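# Place all flowers stem-down into the upright vase

## Task

Get every flower into the vase with its stem pointing down, keep the vase upright, make sure no stem ends up visibly bent or deformed, then open the grippers and pull the arms away from everything.

## Robot and tools

Robot: two arms, left_arm and right_arm, each a six-joint arm with a two-finger parallel gripper and a wrist camera. Each gripper's fingers point along its own +z axis and close along its y axis. The reported end_effector_position is the spot between the finger pads, roughly 1 cm back from the tips.

Frames: the scene frame has its origin at table-top height midway between the arms' nominal bases, +z up, +x out over the table, and left_arm on the +y side (image left/right does not follow this). Calibrated bases: left_arm at (+0.052, +0.311, +0.014) m, quat_wxyz (+1.000, 0, 0, 0); right_arm at (-0.008, -0.241, +0.046) m, quat_wxyz (+1.000, 0, 0, -0.026). Each arm reports hand position, quaternion and targets in its own base frame. Fixed cameras and the table use the scene frame. Offsets in a command are taken along the axes of that arm's current Hand target. Reported poses can be off by a few cm, more when the arm reaches far. A camera stand sits behind the arms. Loose objects may occasionally get a small push.

Command row (used by both tools): 14 numbers in [-1, 1]. First left_arm's dx, dy, dz, rx, ry, rz, opening, then the same 7 for right_arm. Always give all 14, even if only one arm moves. The six pose numbers are an offset from that arm's Hand target as it stood when the action or move began, not an absolute pose. 1.0 equals 0.6 m of translation or 180 degrees of rotation. rx, ry, rz together form one rotation vector. The opening is absolute: +1 is fully open (0.094 m) and -1 is closed. To leave an arm where it is, send zeros for its pose and repeat its current opening; a 0 opening is itself a command.

execute_actions(actions, cameras): actions is a list of actions. Each action is a list of up to 15 rows, one row per 1/30 s control step. A short action keeps its last row until 15 steps have run. Every row counts from the start pose of that action, so sending the same offset again moves the arm further. The result returns state, with images only if actions is empty or cameras names some. cameras: a list of names, ["all"], or []; an unknown name rejects the whole call.

move(target, speed, blend, opening_speed, grip_force, blocking, cameras): drives each gripper in a straight line toward its offset. target is one 14-number row, or a list of up to 15 rows. Every row in the list counts from the same starting Hand targets. speed is in m/s, 0.002 to 2.9, default 0.25; turn rate is capped at twice that number in rad/s. You can give one value or one per target. blend, in m, rounds the corners between listed targets; 0 means stop at each one. opening_speed is on the -1..+1 scale per second, at least 0.2; use it to close gently on fragile stems. grip_force is newtons per pad, 10 to 50; it stays set, and lower values close more slowly. blocking=false returns after about 0.5 s while the motion continues. Moves do not avoid obstacles or the other arm. Do not route a path near an arm's own base. The result ends with a "move:" line: done, off_target, moving, held or fault, plus any limits (paced = pose clipped, held = steps withheld).

wait(seconds 0-10): holds the last commands. stop(): brakes a running move. zoom_image(camera, region [x0,y0,x1,y1], at most 504x504 px) enlarges part of the newest image from one of cam_head_left, cam_head_right, cam_high, cam_low, cam_left_wrist, cam_right_wrist (each 672x504). read_manual returns licence text only. finished_scene(scene) ends the scene; call nothing after it.

Reading results: Hand target is the last commanded pose after clipping, and the next offsets count from it. The gripper often stops short of it. Any new command, even all zeros, asks for the target again; if it still falls short, send the remaining distance as an offset. Orientation commands are clipped to within 40 degrees of the measured orientation, so tilt in stages. Check position and tilt after each move. grip_measured uses the opening scale and can read about 2.5 mm wide when empty. On a held part it reads a little narrower than the part, and narrower still on thin or round stems. grip_effort_nm is motor effort (negative means closing), not pad force. Joint torques include the arm's own weight.

Avoid: dropping flowers or letting go of them while they move; fast contact; pushing hard past a contact (command back past the gripper to end a push); knocking the vase over; anything leaving the table; bending stems by squeezing too hard (use low grip_force or a slow opening_speed); the grippers, fingers or wrist cameras touching each other, or one gripper closing on the other; strain on camera cables. Holding loads or staying stretched out heats the motors. A MOTOR HOT line appears at 75 °C, a fault that folds the arm at 90 °C, and collapse at 100 °C. Finish by opening both grippers and moving them clear.

Each tool is called after "Call:" as a command line: name --argument value for each argument, lists and objects as JSON in quotes; but a table of rows of numbers goes row by row, as --pt "numbers of a row", without its own name.

## Session

Call:
execute_actions --actions '[]'

Scene clock: 0.00 s.
left_arm: end_effector_position=(+0.3995, +0.0285, +0.0922) grip_measured=+1.000 grip_effort_nm=n/a end_effector_quat_wxyz=(+0.590, -0.052, +0.805, +0.037) | right_arm: end_effector_position=(+0.3989, -0.0101, +0.0909) grip_measured=+1.000 grip_effort_nm=n/a end_effector_quat_wxyz=(+0.591, +0.040, +0.804, -0.052)
Joint positions: left_arm=[0.031 1.591 0.365 0.919 -0.092 -0.031 0.094] | right_arm=[0.054 1.604 0.359 0.941 0.183 0.019 0.094]
Joint velocities: within noise
Joint torques (N m): no reading
Motor temperatures (°C): left_arm=[25 26 28 25 26 26 26] | right_arm=[27 31 30 29 24 25 25]
Heat: left arm: 28 °C; right arm: 31 °C.
Hand target: left_arm +0.4005, +0.0286, +0.0939; +0.591, -0.052, +0.804, +0.037 | right_arm +0.4028, -0.0101, +0.1017; +0.605, +0.042, +0.794, -0.051
Tool commands: left_gripper/opening=+1.0 right_gripper/opening=+1.0

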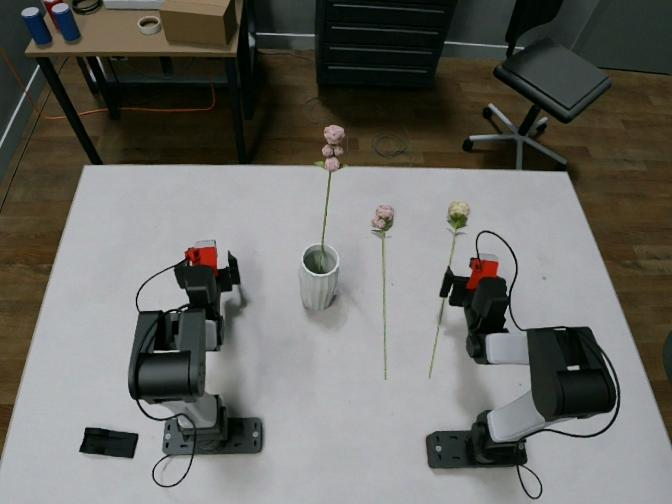

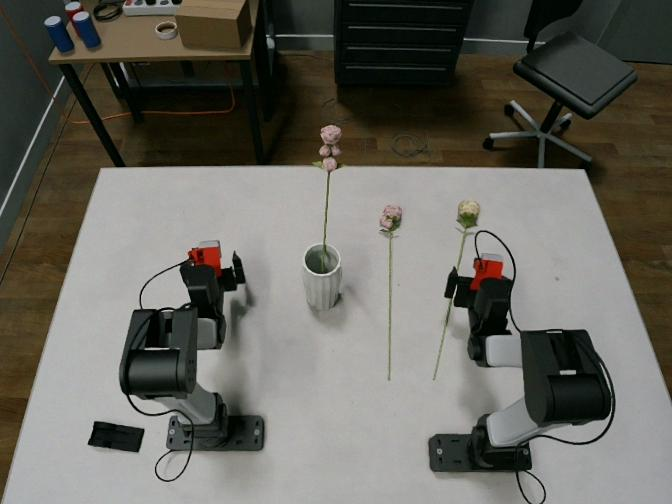

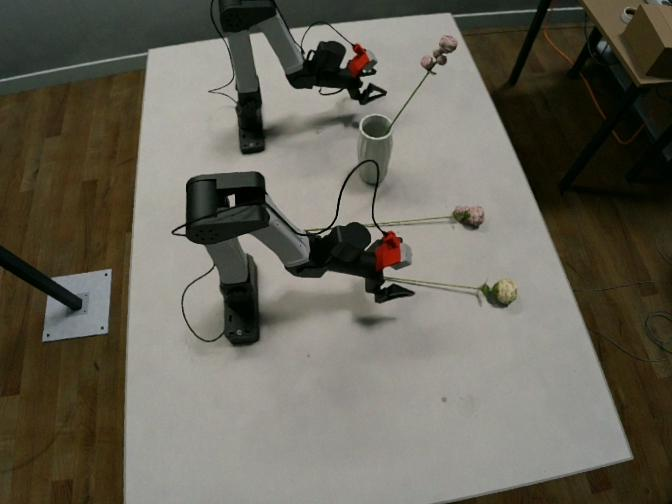

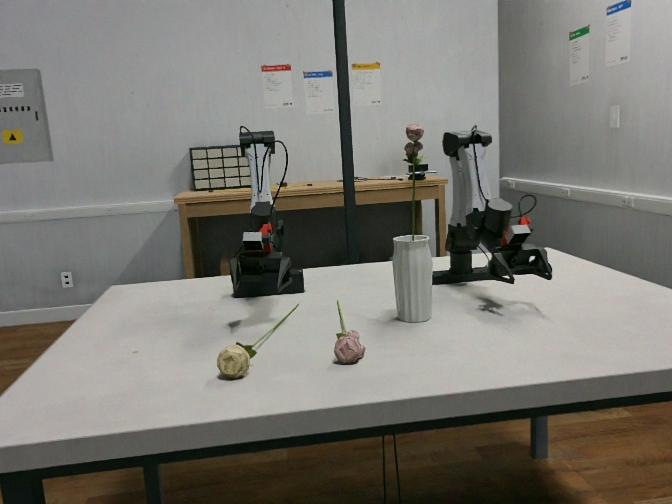

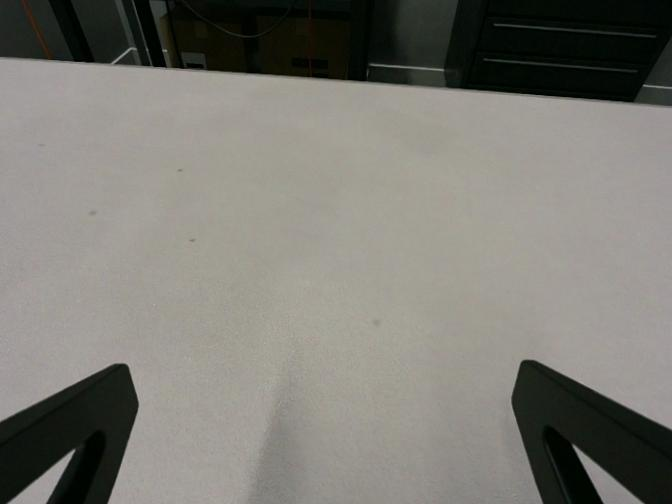

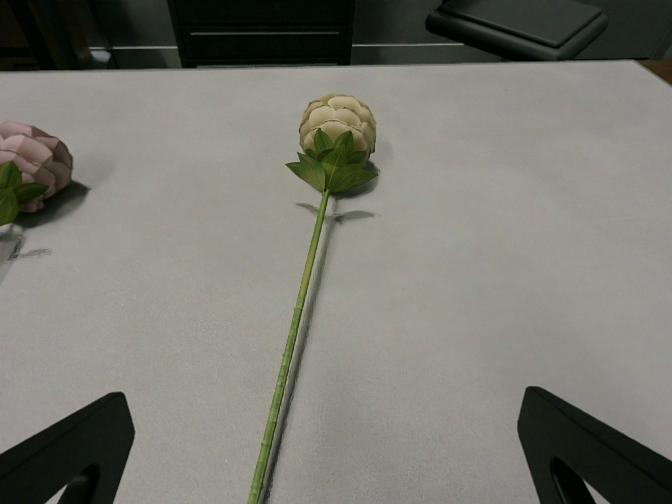

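Call:
move --target '[0,0,0,0,0,0,1,0.007,0.034,0.237,0.0183,0.4147,0.041,0.5]' --speed 0.4 --cameras '["cam_right_wrist","cam_head_left","cam_low"]'

Scene clock: 11.40 s.
left_arm: end_effector_position=(+0.3995, +0.0285, +0.0922) grip_measured=+1.000 grip_effort_nm=-0.04 end_effector_quat_wxyz=(+0.590, -0.052, +0.805, +0.037) | right_arm: end_effector_position=(+0.5457, -0.0066, +0.0633) grip_measured=+0.502 grip_effort_nm=-0.08 end_effector_quat_wxyz=(+0.096, +0.118, +0.988, +0.004)
Joint positions: left_arm=[0.031 1.591 0.365 0.919 -0.092 -0.031 0.094] | right_arm=[-0.008 2.726 2.836 -1.489 0.013 0.229 0.071]
Joint torques (N m): left_arm=[0.03 -5.37 5.45 2.64 -0.03 0.04] | right_arm=[-0.95 -12.93 8.02 0.07 -0.07 0.03]
Motor temperatures (°C): left_arm=[25 27 29 30 26 26 26] | right_arm=[27 33 31 32 24 25 25]
Heat: left arm: 30 °C; right arm: 33 °C.
Hand target: left_arm +0.4005, +0.0286, +0.0939; +0.591, -0.052, +0.804, +0.037 | right_arm +0.5402, -0.0085, +0.0596; +0.001, +0.128, +0.992, +0.000
Off the commanded pose: left_arm 0.002 m, 0 deg | right_arm 0.007 m, 11 deg.
elbow stopped short (right arm): the move would have taken joint 3 (elbow) straighter than the controller allows.
move: off_target (right_arm)
Images, in order (width x height): cam_head_left 672x504, cam_low 672x504, cam_right_wrist 672x504.

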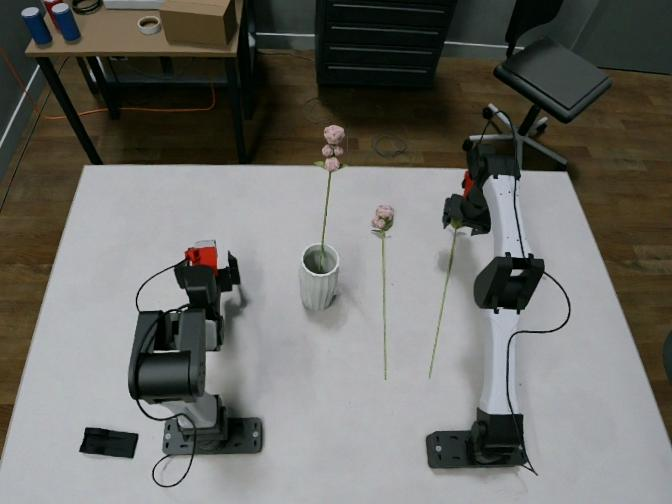

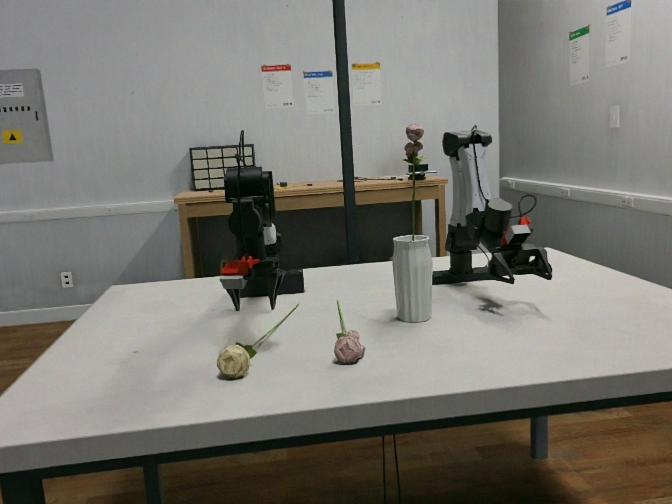

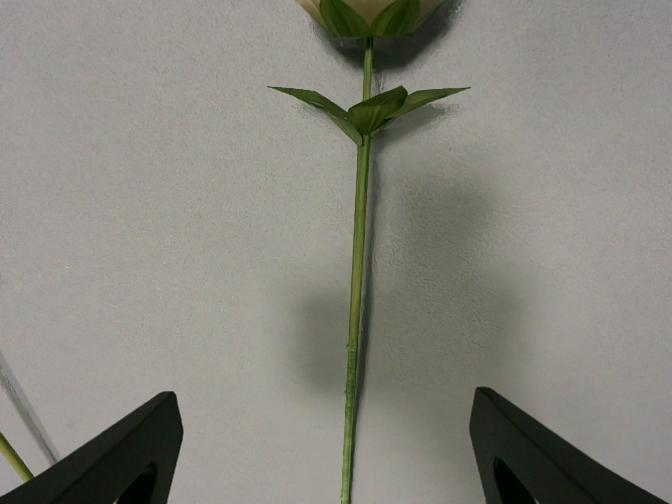

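Call:
move --pt "0 0 0 0 0 0 1 0.0685 -0.0017 0.05 0 0 0.0095 0.3" --pt "0 0 0 0 0 0 1 0.0685 -0.0017 0.13 0 0 0.0095 0.3" --speed 0.2 --blend '[0.02,0]' --cameras '["cam_right_wrist","cam_low","cam_high"]'

Scene clock: 15.07 s.
left_arm: end_effector_position=(+0.3995, +0.0285, +0.0922) grip_measured=+1.000 grip_effort_nm=-0.04 end_effector_quat_wxyz=(+0.590, -0.052, +0.805, +0.037) | right_arm: end_effector_position=(+0.4900, -0.0045, -0.0364) grip_measured=+0.301 grip_effort_nm=-0.03 end_effector_quat_wxyz=(-0.030, +0.143, +0.989, -0.004)
Joint positions: left_arm=[0.031 1.591 0.365 0.919 -0.092 -0.031 0.094] | right_arm=[-0.009 2.661 2.325 -1.296 0.001 0.277 0.061]
Joint torques (N m): left_arm=[-0.02 -5.37 5.49 2.64 -0.02 0.06] | right_arm=[0.69 -19.19 4.19 0.3 0.03 0.03]
Heat: left arm: 31 °C; right arm: 36 °C.
Hand target: left_arm +0.4005, +0.0286, +0.0939; +0.591, -0.052, +0.804, +0.037 | right_arm +0.5003, +0.0009, -0.0184; +0.001, +0.143, +0.990, +0.000
Off the commanded pose: left_arm 0.002 m, 0 deg | right_arm 0.021 m, 4 deg.
move: off_target (right_arm)
Images, in order (width x height): cam_high 672x504, cam_low 672x504, cam_right_wrist 672x504.

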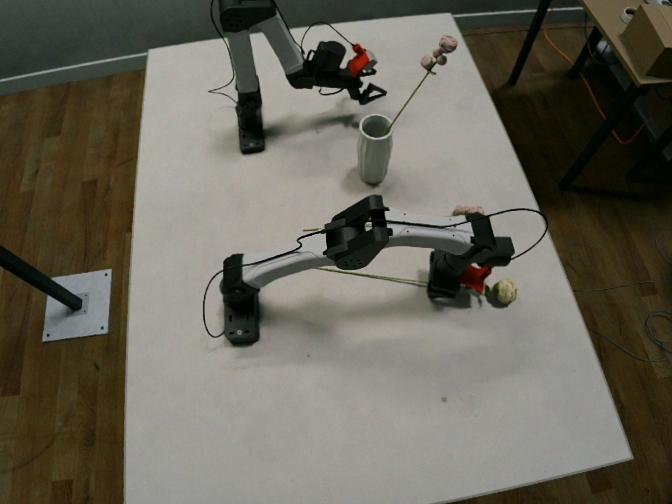

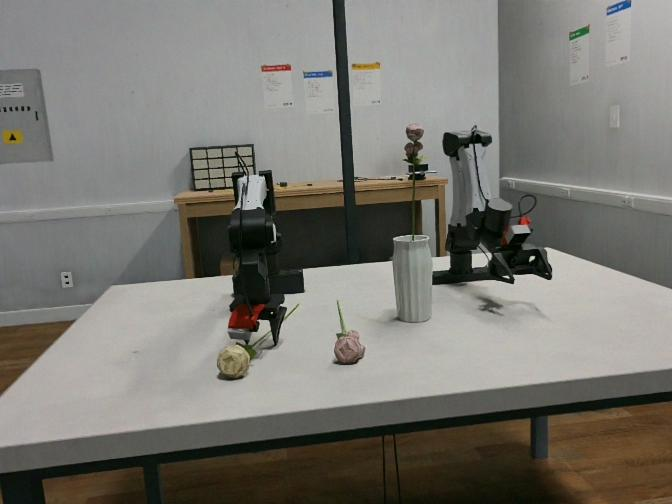

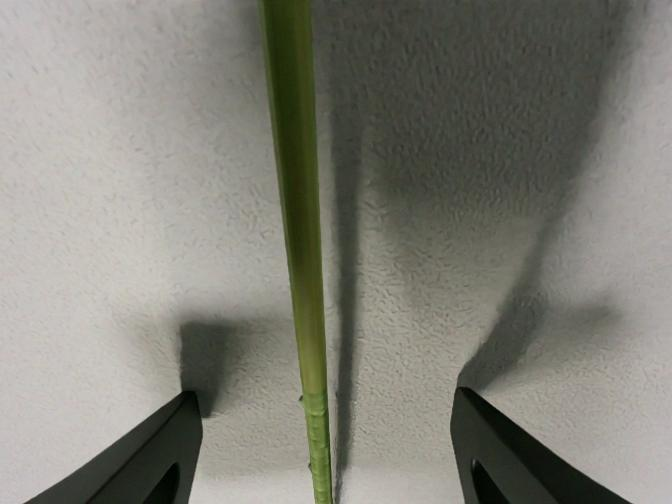

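Call:
move --target '[0,0,0,0,0,0,1,0,0,-0.012,0,0,0,-1]' --grip_force 40 --cameras '["cam_right_wrist"]'

Scene clock: 18.63 s.
left_arm: end_effector_position=(+0.3995, +0.0285, +0.0922) grip_measured=+1.000 grip_effort_nm=-0.04 end_effector_quat_wxyz=(+0.590, -0.052, +0.805, +0.037) | right_arm: end_effector_position=(+0.4918, +0.0002, -0.0365) grip_measured=-0.923 grip_effort_nm=-0.79 end_effector_quat_wxyz=(-0.027, +0.140, +0.990, +0.000)
Joint positions: left_arm=[0.031 1.591 0.365 0.919 -0.092 -0.031 0.094] | right_arm=[-0.002 2.661 2.325 -1.288 -0.008 0.278 0.004]
Joint torques (N m): left_arm=[0.06 -5.35 5.49 2.65 -0.02 0.07] | right_arm=[0.12 -19.69 5.64 0.04 0.14 0.03]
Heat: left arm: 31 °C; right arm: 37 °C.
Hand target: left_arm +0.4005, +0.0286, +0.0939; +0.591, -0.052, +0.804, +0.037 | right_arm +0.5003, +0.0008, -0.0112; +0.001, +0.143, +0.990, +0.000
Off the commanded pose: left_arm 0.002 m, 0 deg | right_arm 0.027 m, 3 deg.
grip_force (N): 40, 40
move: off_target (right_arm)
Images, in order (width x height): cam_right_wrist 672x504.

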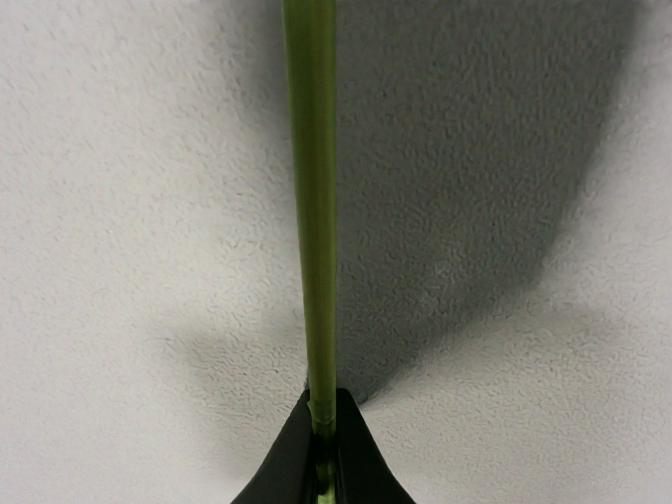

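Call:
move --pt "0 0 0 0 0 0 1 0.0635 -0.0205 -0.302 -0.0146 -0.1663 -0.0543 -1" --pt "0 0 0 0 0 0 1 0.1415 0.0087 -0.585 -0.0727 -0.3278 -0.1258 -1" --pt "0 0 0 0 0 0 1 0.2047 0.1637 -0.818 -0.1739 -0.4778 -0.1739 -1" --speed 0.3 --blend '[0.04,0.04,0]' --cameras '["cam_right_wrist","cam_low","cam_high","cam_head_left"]'

Scene clock: 27.10 s.
left_arm: end_effector_position=(+0.3995, +0.0285, +0.0922) grip_measured=+1.000 grip_effort_nm=-0.04 end_effector_quat_wxyz=(+0.590, -0.052, +0.805, +0.037) | right_arm: end_effector_position=(+0.4146, +0.1262, +0.4561) grip_measured=-0.924 grip_effort_nm=-0.84 end_effector_quat_wxyz=(+0.670, -0.144, +0.716, +0.134)
Joint positions: left_arm=[0.031 1.591 0.365 0.919 -0.092 -0.031 0.094] | right_arm=[0.229 1.33 1.51 -0.248 -0.166 -0.012 0.004]
Joint torques (N m): left_arm=[0.01 -5.37 5.46 2.65 -0.02 0.06] | right_arm=[0.38 -6.01 8.02 2.02 -0.1 0.01]
Motor temperatures (°C): left_arm=[25 27 30 33 26 26 26] | right_arm=[27 40 33 31 24 25 25]
Heat: left arm: 33 °C; right arm: 40 °C.
Hand target: left_arm +0.4005, +0.0286, +0.0939; +0.591, -0.052, +0.804, +0.037 | right_arm +0.4096, +0.1301, +0.4793; +0.693, -0.145, +0.692, +0.144
Off the commanded pose: left_arm 0.002 m, 0 deg | right_arm 0.024 m, 4 deg.
grip_force (N): 40, 40
move: off_target (right_arm)
Images, in order (width x height): cam_head_left 672x504, cam_high 672x504, cam_low 672x504, cam_right_wrist 672x504.

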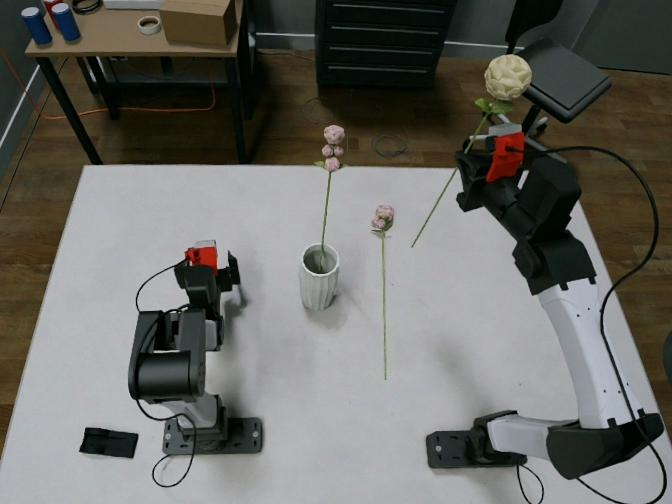

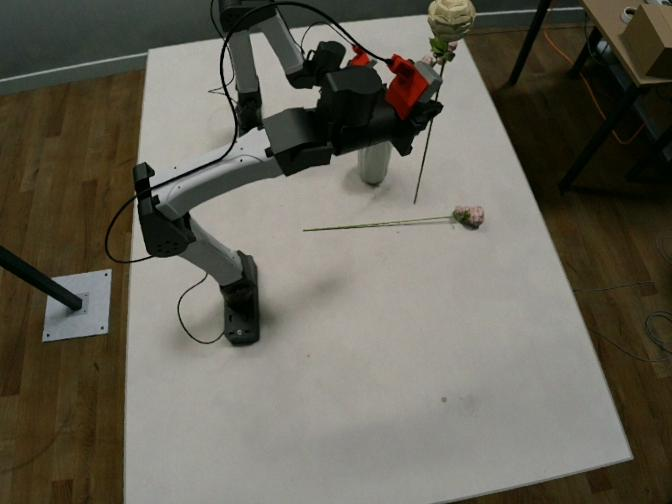

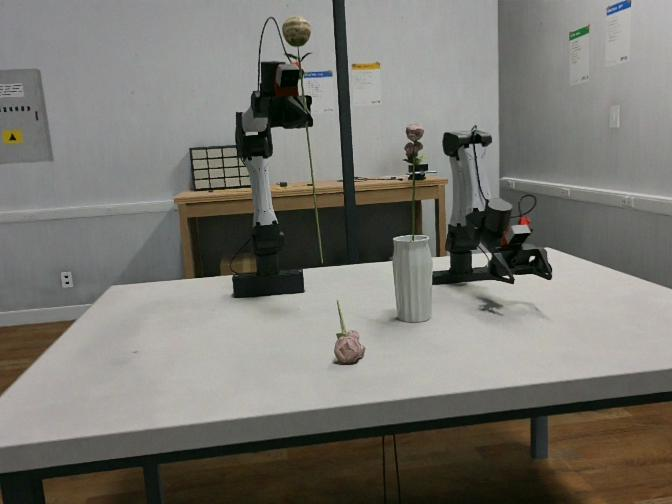

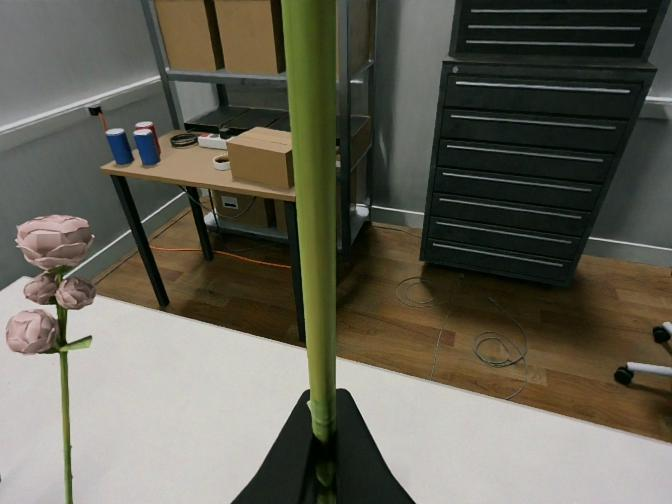

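Call:
move --pt "0 0 0 0 0 0 1 -0.126 0.08 0.0 -0.04 -0.06 -0.0149 -1" --pt "0 0 0 0 0 0 1 -0.126 0.312 0.0045 -0.0983 -0.0815 -0.0149 -1" --speed 0.2 --blend '[0.03,0]' --cameras '["cam_low","cam_high","cam_head_left","cam_head_right"]'

Scene clock: 37.10 s.
left_arm: end_effector_position=(+0.3995, +0.0285, +0.0922) grip_measured=+1.000 grip_effort_nm=-0.04 end_effector_quat_wxyz=(+0.590, -0.052, +0.805, +0.037) | right_arm: end_effector_position=(+0.3400, +0.3054, +0.5272) grip_measured=-0.924 grip_effort_nm=-0.84 end_effector_quat_wxyz=(+0.723, -0.257, +0.592, +0.248)
Joint positions: left_arm=[0.031 1.591 0.365 0.919 -0.092 -0.031 0.094] | right_arm=[0.727 1.441 1.654 -0.046 -0.013 -0.078 0.004]
Joint torques (N m): left_arm=[-0.01 -5.34 5.44 2.64 -0.03 0.06] | right_arm=[0.12 -5.41 9.52 1.97 0.16 -0.19]
Heat: left arm: 34 °C; right arm: 39 °C.
Hand target: left_arm +0.4005, +0.0286, +0.0939; +0.591, -0.052, +0.804, +0.037 | right_arm +0.3370, +0.3029, +0.5546; +0.748, -0.246, +0.564, +0.250
Off the commanded pose: left_arm 0.002 m, 0 deg | right_arm 0.028 m, 4 deg.
grip_force (N): 40, 40
move: off_target (right_arm)
Images, in order (width x height): cam_head_left 672x504, cam_head_right 672x504, cam_high 672x504, cam_low 672x504.

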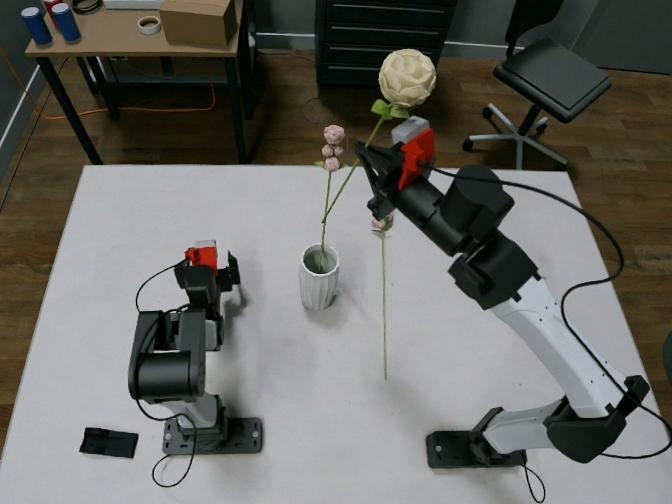

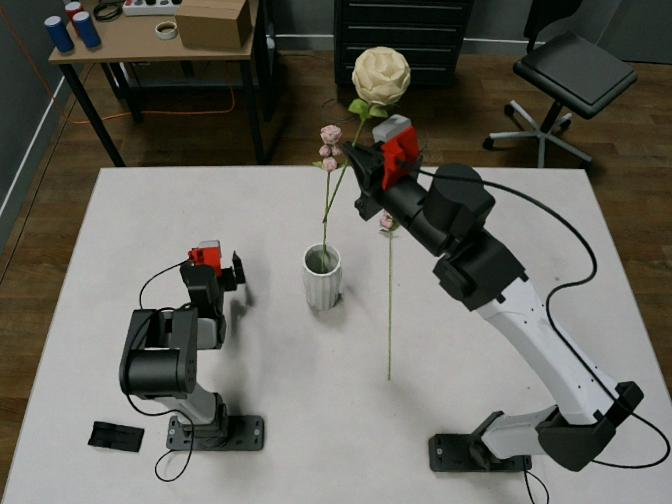

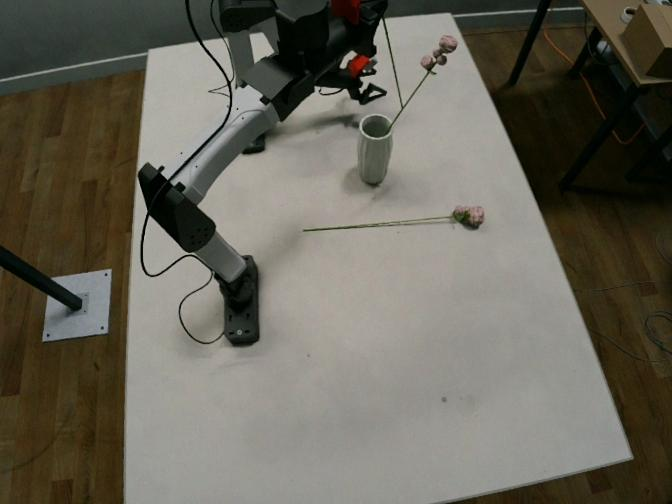

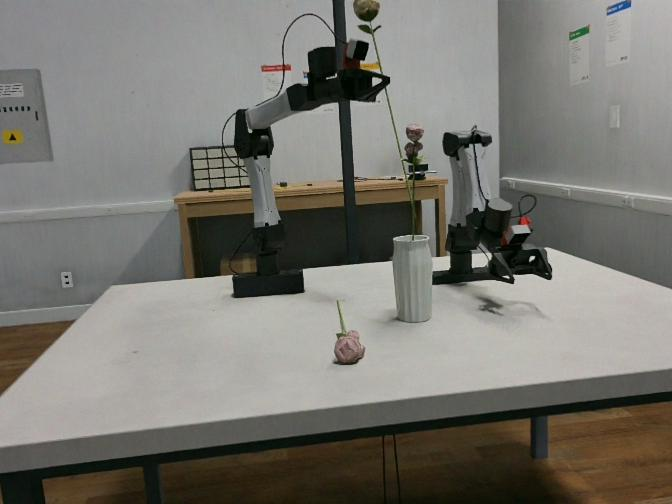

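Call:
zoom_image --camera "cam_head_left" --region '[280, 140, 400, 320]'

Call:
zoom_image --camera "cam_high" --region '[330, 20, 470, 200]'

Call:
zoom_image --camera "cam_low" --region '[350, 90, 470, 330]'

Scaled by 2.800 from the camera's 672x504 image, which has a finer 960x720 frame.

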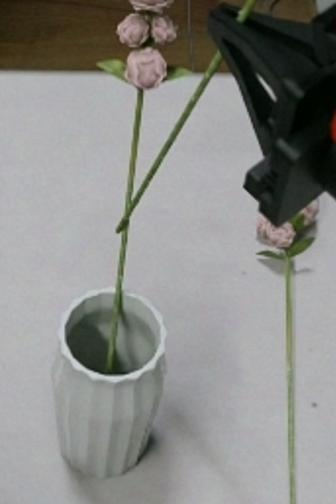

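Scaled by 2.800 from the camera's 672x504 image, which has a finer 960x720 frame.

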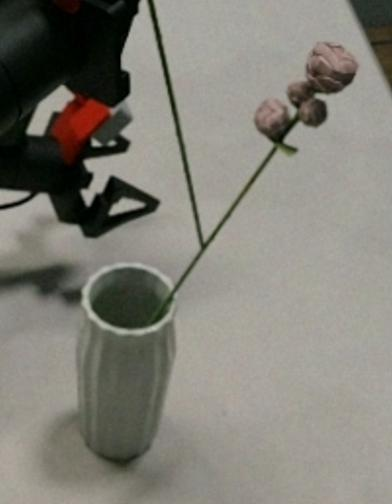

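Scaled by 2.100 from the camera's 672x504 image, which has a finer 960x720 frame.

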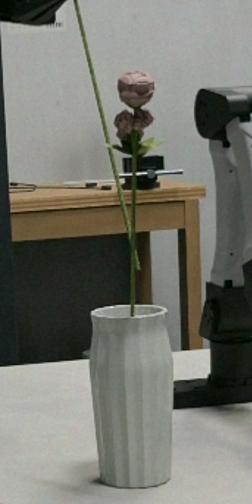

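Call:
move --target '[0,0,0,0,0,0,1,-0.025,0.136,-0.052,0,0.028,-0.033,-1]' --speed 0.15 --cameras '["cam_low","cam_high","cam_head_left"]'

Call:
zoom_image --camera "cam_head_left" --region '[280, 140, 400, 320]'

Call:
zoom_image --camera "cam_high" --region '[330, 20, 470, 200]'

Call:
zoom_image --camera "cam_low" --region '[350, 90, 470, 330]'

Scene clock: 43.87 s.
left_arm: end_effector_position=(+0.3995, +0.0285, +0.0922) grip_measured=+1.000 grip_effort_nm=-0.04 end_effector_quat_wxyz=(+0.590, -0.052, +0.805, +0.037) | right_arm: end_effector_position=(+0.2664, +0.3566, +0.5253) grip_measured=-0.924 grip_effort_nm=-0.84 end_effector_quat_wxyz=(+0.713, -0.304, +0.602, +0.192)
Joint positions: left_arm=[0.031 1.591 0.365 0.919 -0.092 -0.031 0.094] | right_arm=[1.053 1.441 1.728 -0.191 0.321 -0.236 0.004]
Joint torques (N m): left_arm=[-0.01 -5.31 5.42 2.65 -0.02 0.06] | right_arm=[0.28 -8.36 8.88 1.71 0.15 -0.17]
Motor temperatures (°C): left_arm=[25 28 31 34 26 26 26] | right_arm=[27 39 35 36 24 25 26]
Heat: left arm: 34 °C; right arm: 39 °C.
Hand target: left_arm +0.4005, +0.0286, +0.0939; +0.591, -0.052, +0.804, +0.037 | right_arm +0.2578, +0.3427, +0.5545; +0.734, -0.286, +0.583, +0.199
Off the commanded pose: left_arm 0.002 m, 0 deg | right_arm 0.033 m, 4 deg.
grip_force (N): 40, 40
move: off_target (right_arm)
Images, in order (width x height): cam_head_left 672x504, cam_high 672x504, cam_low 672x504.

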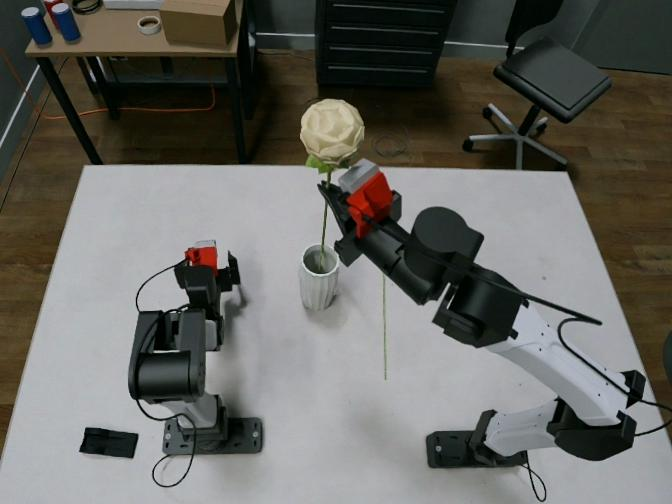

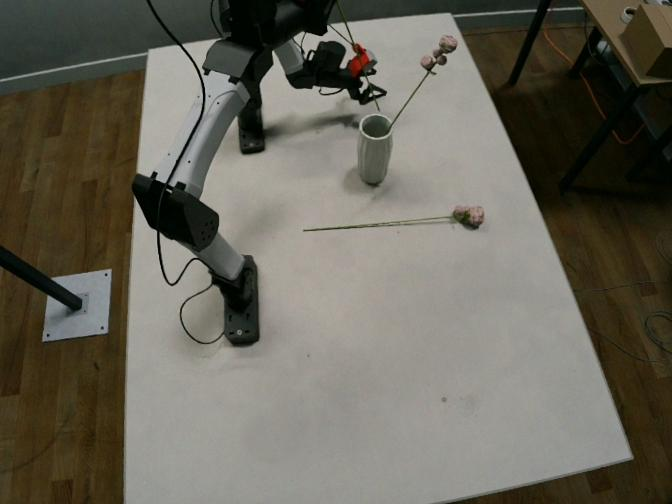

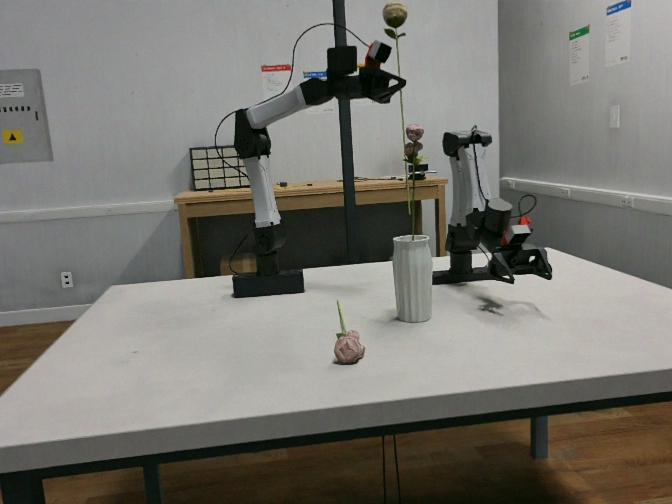

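Scaled by 2.800 from the camera's 672x504 image, which has a finer 960x720 frame.

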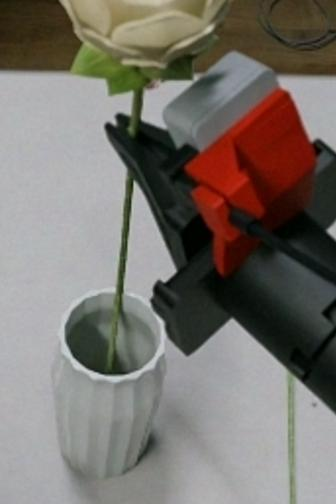

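Scaled by 2.800 from the camera's 672x504 image, which has a finer 960x720 frame.

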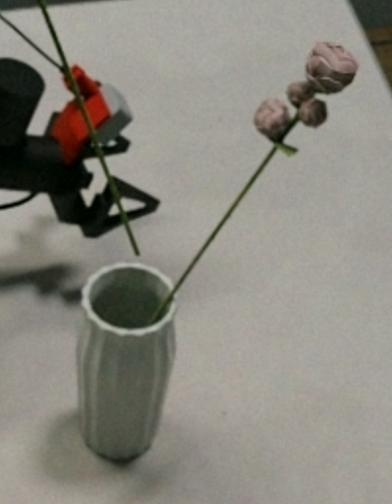

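Scaled by 2.100 from the camera's 672x504 image, which has a finer 960x720 frame.

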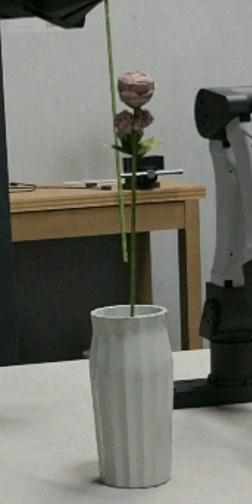

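Call:
move --pt "0 0 0 0 0 0 1 0.024 -0.056 0.082 -0.0027 0.0505 0.0435 -1" --pt "0 0 0 0 0 0 1 0.186 -0.025 0.056 -0.0027 0.0505 0.0435 -1" --speed '[0.12,0.08]' --cameras '["cam_low","cam_high","cam_head_left"]'

Call:
zoom_image --camera "cam_head_left" --region '[280, 140, 400, 320]'

Call:
zoom_image --camera "cam_high" --region '[330, 20, 470, 200]'

Call:
zoom_image --camera "cam_low" --region '[350, 90, 470, 330]'

Scene clock: 50.43 s.
left_arm: end_effector_position=(+0.3995, +0.0285, +0.0922) grip_measured=+1.000 grip_effort_nm=-0.04 end_effector_quat_wxyz=(+0.590, -0.052, +0.805, +0.037) | right_arm: end_effector_position=(+0.3244, +0.3585, +0.4286) grip_measured=-0.924 grip_effort_nm=-0.84 end_effector_quat_wxyz=(+0.647, -0.280, +0.677, +0.210)
Joint positions: left_arm=[0.031 1.591 0.365 0.919 -0.092 -0.031 0.094] | right_arm=[0.907 1.481 1.525 -0.12 0.199 -0.063 0.004]
Joint torques (N m): left_arm=[-0.02 -5.34 5.48 2.65 -0.03 0.05] | right_arm=[-0.92 -10.58 6.35 2.01 -0.08 0.03]
Heat: left arm: 35 °C; right arm: 39 °C.
Hand target: left_arm +0.4005, +0.0286, +0.0939; +0.591, -0.052, +0.804, +0.037 | right_arm +0.3188, +0.3488, +0.4544; +0.669, -0.263, +0.656, +0.229
Off the commanded pose: left_arm 0.002 m, 0 deg | right_arm 0.028 m, 4 deg.
grip_force (N): 40, 40
move: off_target (right_arm)
Images, in order (width x height): cam_head_left 672x504, cam_high 672x504, cam_low 672x504.

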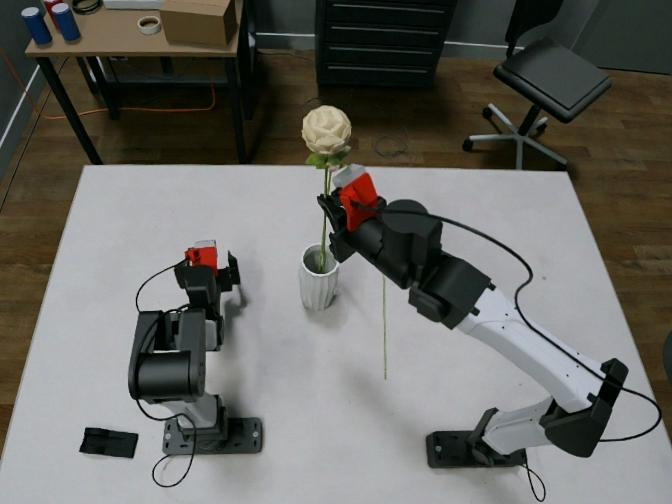

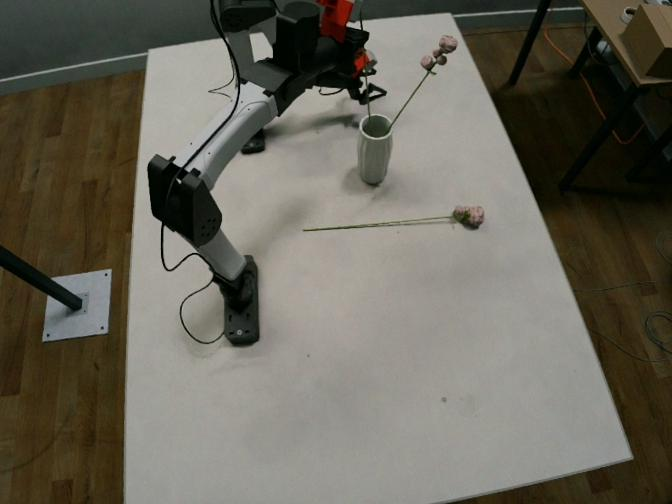

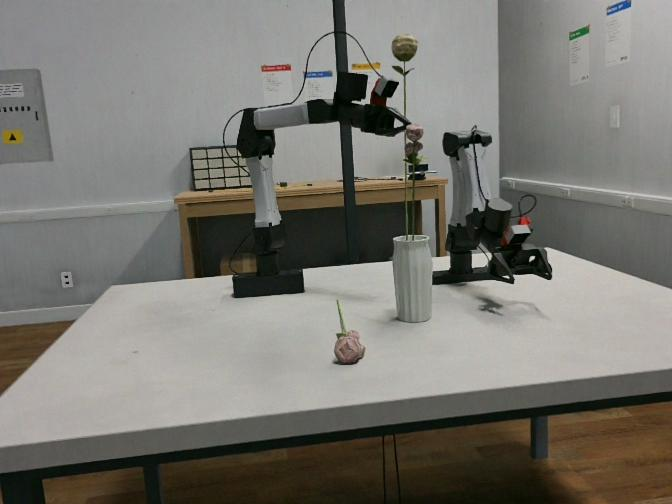

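Scaled by 2.800 from the camera's 672x504 image, which has a finer 960x720 frame.

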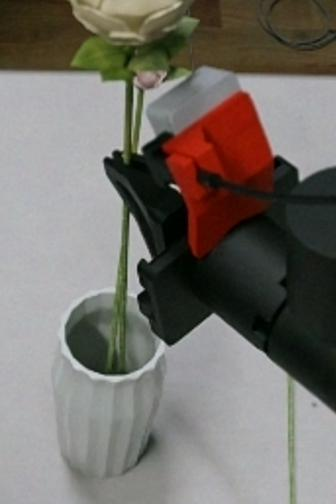

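Scaled by 2.800 from the camera's 672x504 image, which has a finer 960x720 frame.

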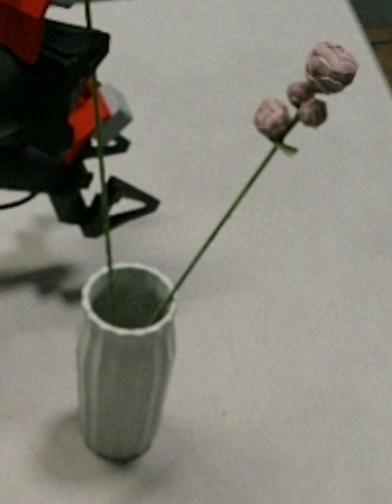

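Scaled by 2.100 from the camera's 672x504 image, which has a finer 960x720 frame.

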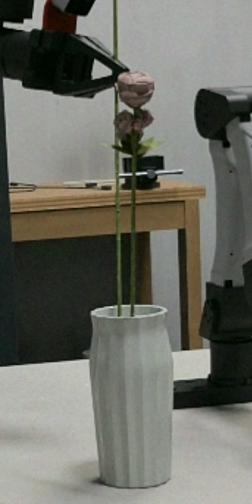

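Call:
move --target '[0,0,0,0,0,0,1,0.2065,0.0217,0.0015,0,0,0,-1]' --speed 0.08 --cameras '["cam_low","cam_high","cam_head_left","cam_right_wrist"]'

Scene clock: 56.83 s.
left_arm: end_effector_position=(+0.3995, +0.0285, +0.0922) grip_measured=+1.000 grip_effort_nm=-0.04 end_effector_quat_wxyz=(+0.590, -0.052, +0.805, +0.037) | right_arm: end_effector_position=(+0.3193, +0.3556, +0.3132) grip_measured=-0.924 grip_effort_nm=-0.84 end_effector_quat_wxyz=(+0.652, -0.278, +0.672, +0.215)
Joint positions: left_arm=[0.031 1.591 0.365 0.919 -0.092 -0.031 0.094] | right_arm=[0.911 1.437 1.006 0.373 0.199 -0.062 0.004]
Joint torques (N m): left_arm=[0.02 -5.37 5.46 2.64 -0.02 0.07] | right_arm=[0.49 -8.57 6.43 2.02 0.14 0.04]
Heat: left arm: 36 °C; right arm: 40 °C.
Hand target: left_arm +0.4005, +0.0286, +0.0939; +0.591, -0.052, +0.804, +0.037 | right_arm +0.3152, +0.3543, +0.3300; +0.669, -0.263, +0.656, +0.229
Off the commanded pose: left_arm 0.002 m, 0 deg | right_arm 0.017 m, 3 deg.
grip_force (N): 40, 40
move: off_target (right_arm)
Images, in order (width x height): cam_head_left 672x504, cam_high 672x504, cam_low 672x504, cam_right_wrist 672x504.

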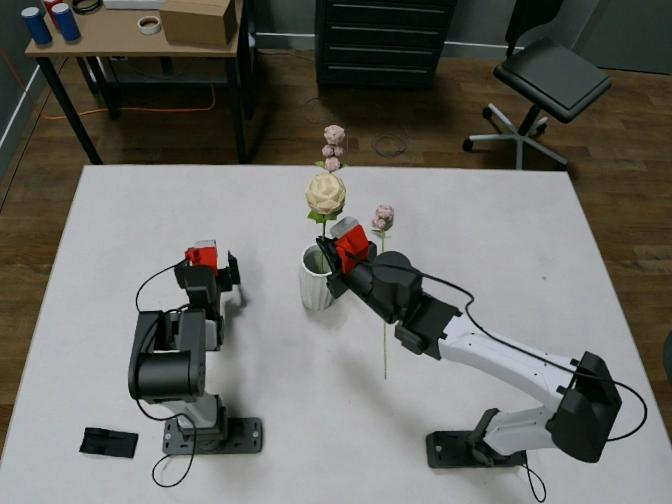

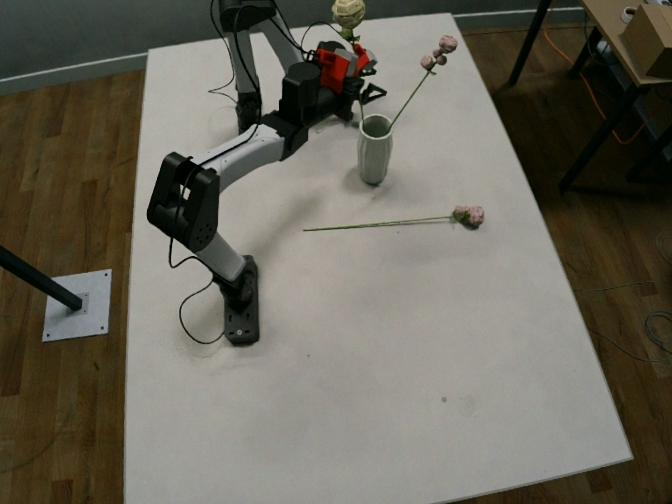

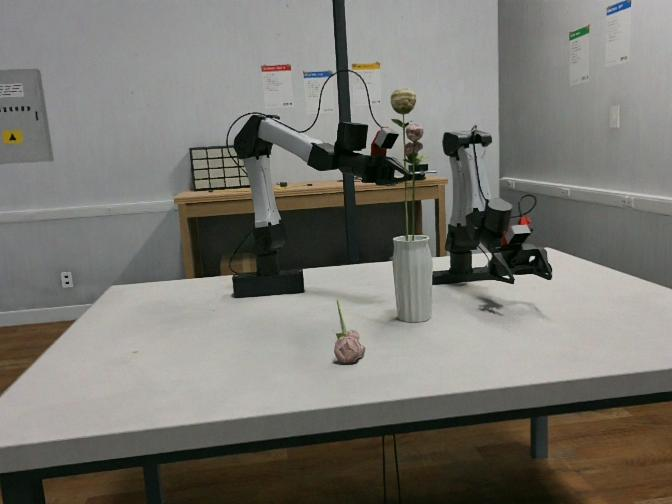

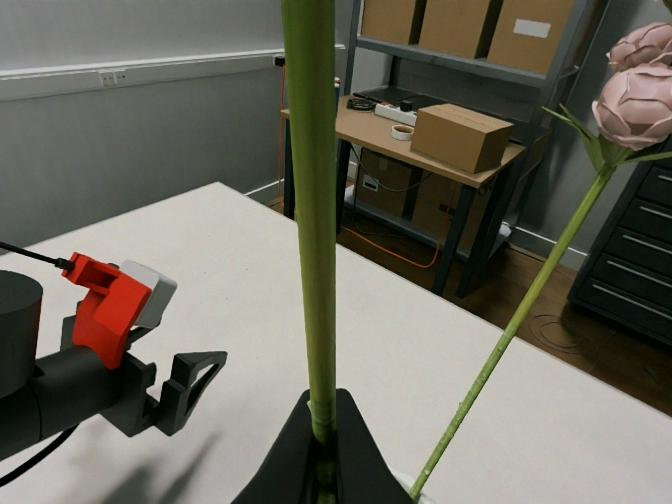

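Call:
move --pt "0 0 0 0 0 0 1 0 0 0 0 0 0 -0.5" --pt "0 0 0 0 0 0 1 0 0 -0.217 0 0 0 -0.5" --pt "0 0 0 0 0 0 1 0.229 -0.232 -0.11 0.065 0.245 0.078 -0.5" --pt "0 0 0 0 0 0 1 0.494 -0.36 0.009 0.13 0.49 0.155 0.3" --speed '[0.1,0.15,0.35,0.3]' --blend '[0,0.03,0.05,0]' --cameras '["cam_low","cam_high","cam_head_left","cam_right_wrist"]'

Scene clock: 68.33 s.
left_arm: end_effector_position=(+0.3995, +0.0285, +0.0922) grip_measured=+1.000 grip_effort_nm=-0.04 end_effector_quat_wxyz=(+0.590, -0.052, +0.805, +0.037) | right_arm: end_effector_position=(+0.4797, +0.1903, +0.0485) grip_measured=+0.298 grip_effort_nm=0.10 end_effector_quat_wxyz=(+0.033, -0.078, +0.996, +0.012)
Joint positions: left_arm=[0.031 1.591 0.365 0.919 -0.092 -0.031 0.094] | right_arm=[0.376 2.653 2.648 -1.494 -0.004 0.22 0.061]
Joint torques (N m): left_arm=[0.03 -5.35 5.48 2.64 -0.03 0.05] | right_arm=[-0.79 -12.71 7.92 -0.35 0.11 0.02]
Heat: left arm: 36 °C; right arm: 40 °C.
Hand target: left_arm +0.4005, +0.0286, +0.0939; +0.591, -0.052, +0.804, +0.037 | right_arm +0.4702, +0.1825, +0.0453; +0.000, -0.070, +0.998, -0.001
Off the commanded pose: left_arm 0.002 m, 0 deg | right_arm 0.013 m, 4 deg.
joint sent to its limit (right arm) — joint 4 (wrist pitch), lower limit. The joint targets still meet the commanded pose.
grip_force (N): 40, 40
move: off_target (right_arm); target 4's new opening was sent with right_arm's hand 0.013 m and 4 deg from that target
Images, in order (width x height): cam_head_left 672x504, cam_high 672x504, cam_low 672x504, cam_right_wrist 672x504.

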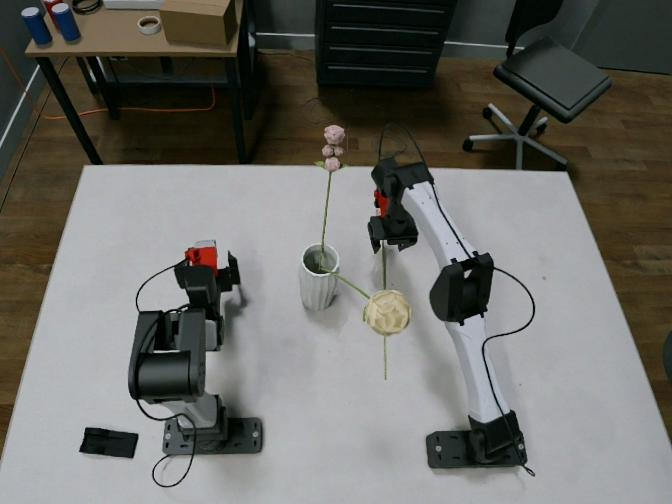

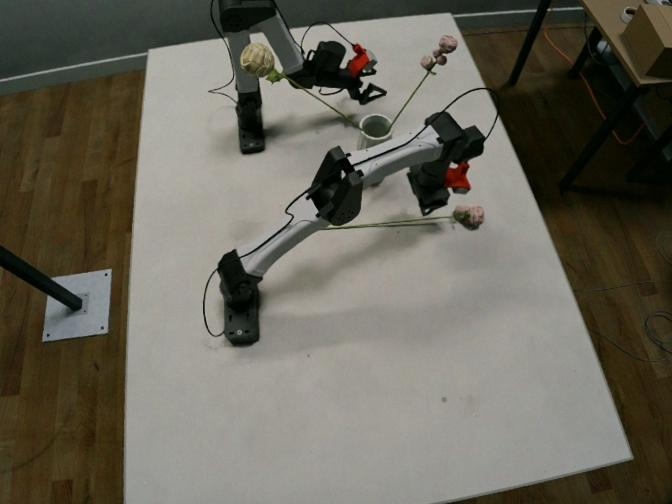

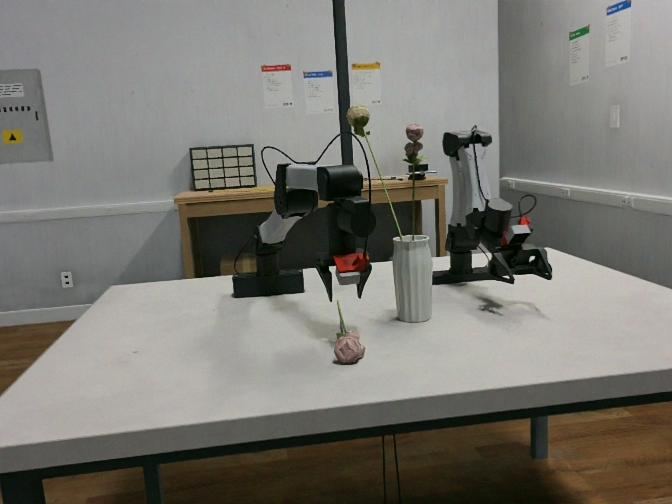

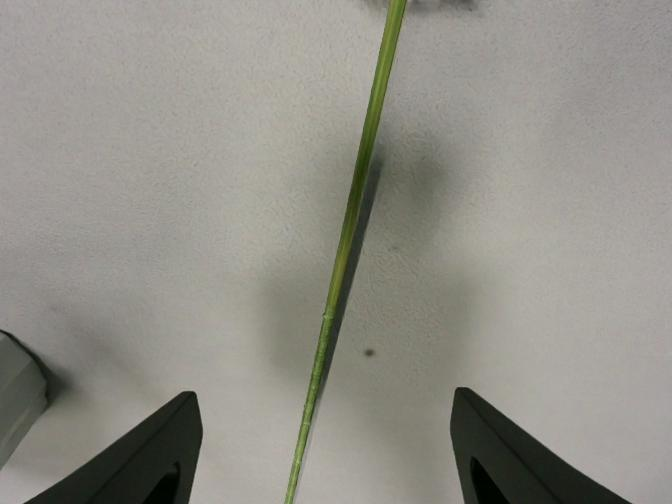

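Call:
move --target '[0,0,0,0,0,0,1,-0.0095,0.008,0.095,0,0,0.069,0.2]' --speed 0.15 --cameras '["cam_right_wrist"]'

Scene clock: 73.67 s.
left_arm: end_effector_position=(+0.3995, +0.0285, +0.0922) grip_measured=+1.000 grip_effort_nm=-0.04 end_effector_quat_wxyz=(+0.590, -0.052, +0.805, +0.037) | right_arm: end_effector_position=(+0.4781, +0.1897, -0.0023) grip_measured=+0.202 grip_effort_nm=-0.08 end_effector_quat_wxyz=(+0.009, +0.033, +0.999, +0.006)
Joint positions: left_arm=[0.031 1.591 0.365 0.919 -0.092 -0.031 0.094] | right_arm=[0.376 2.689 2.516 -1.376 -0.004 0.442 0.056]
Joint torques (N m): left_arm=[0.01 -5.38 5.49 2.63 -0.03 0.06] | right_arm=[-0.21 -13.56 4.75 0.14 0.11 0.04]
Heat: left arm: 37 °C; right arm: 41 °C.
Hand target: left_arm +0.4005, +0.0286, +0.0939; +0.591, -0.052, +0.804, +0.037 | right_arm +0.4751, +0.1879, -0.0116; +0.000, +0.038, +0.999, -0.001
Off the commanded pose: left_arm 0.002 m, 0 deg | right_arm 0.010 m, 1 deg.
grip_force (N): 40, 40
move: done
Images, in order (width x height): cam_right_wrist 672x504.

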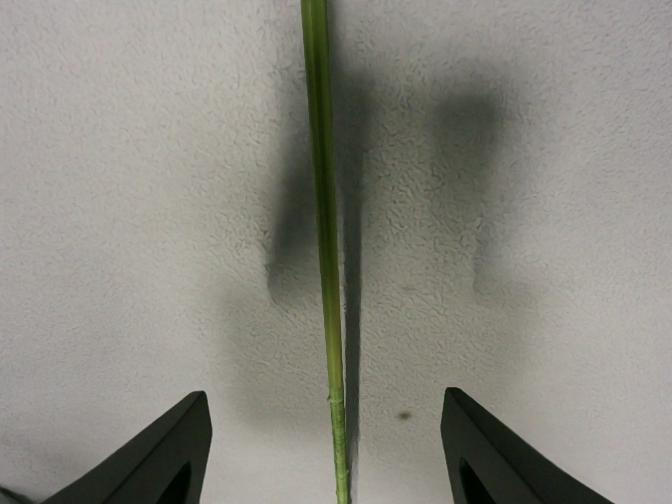

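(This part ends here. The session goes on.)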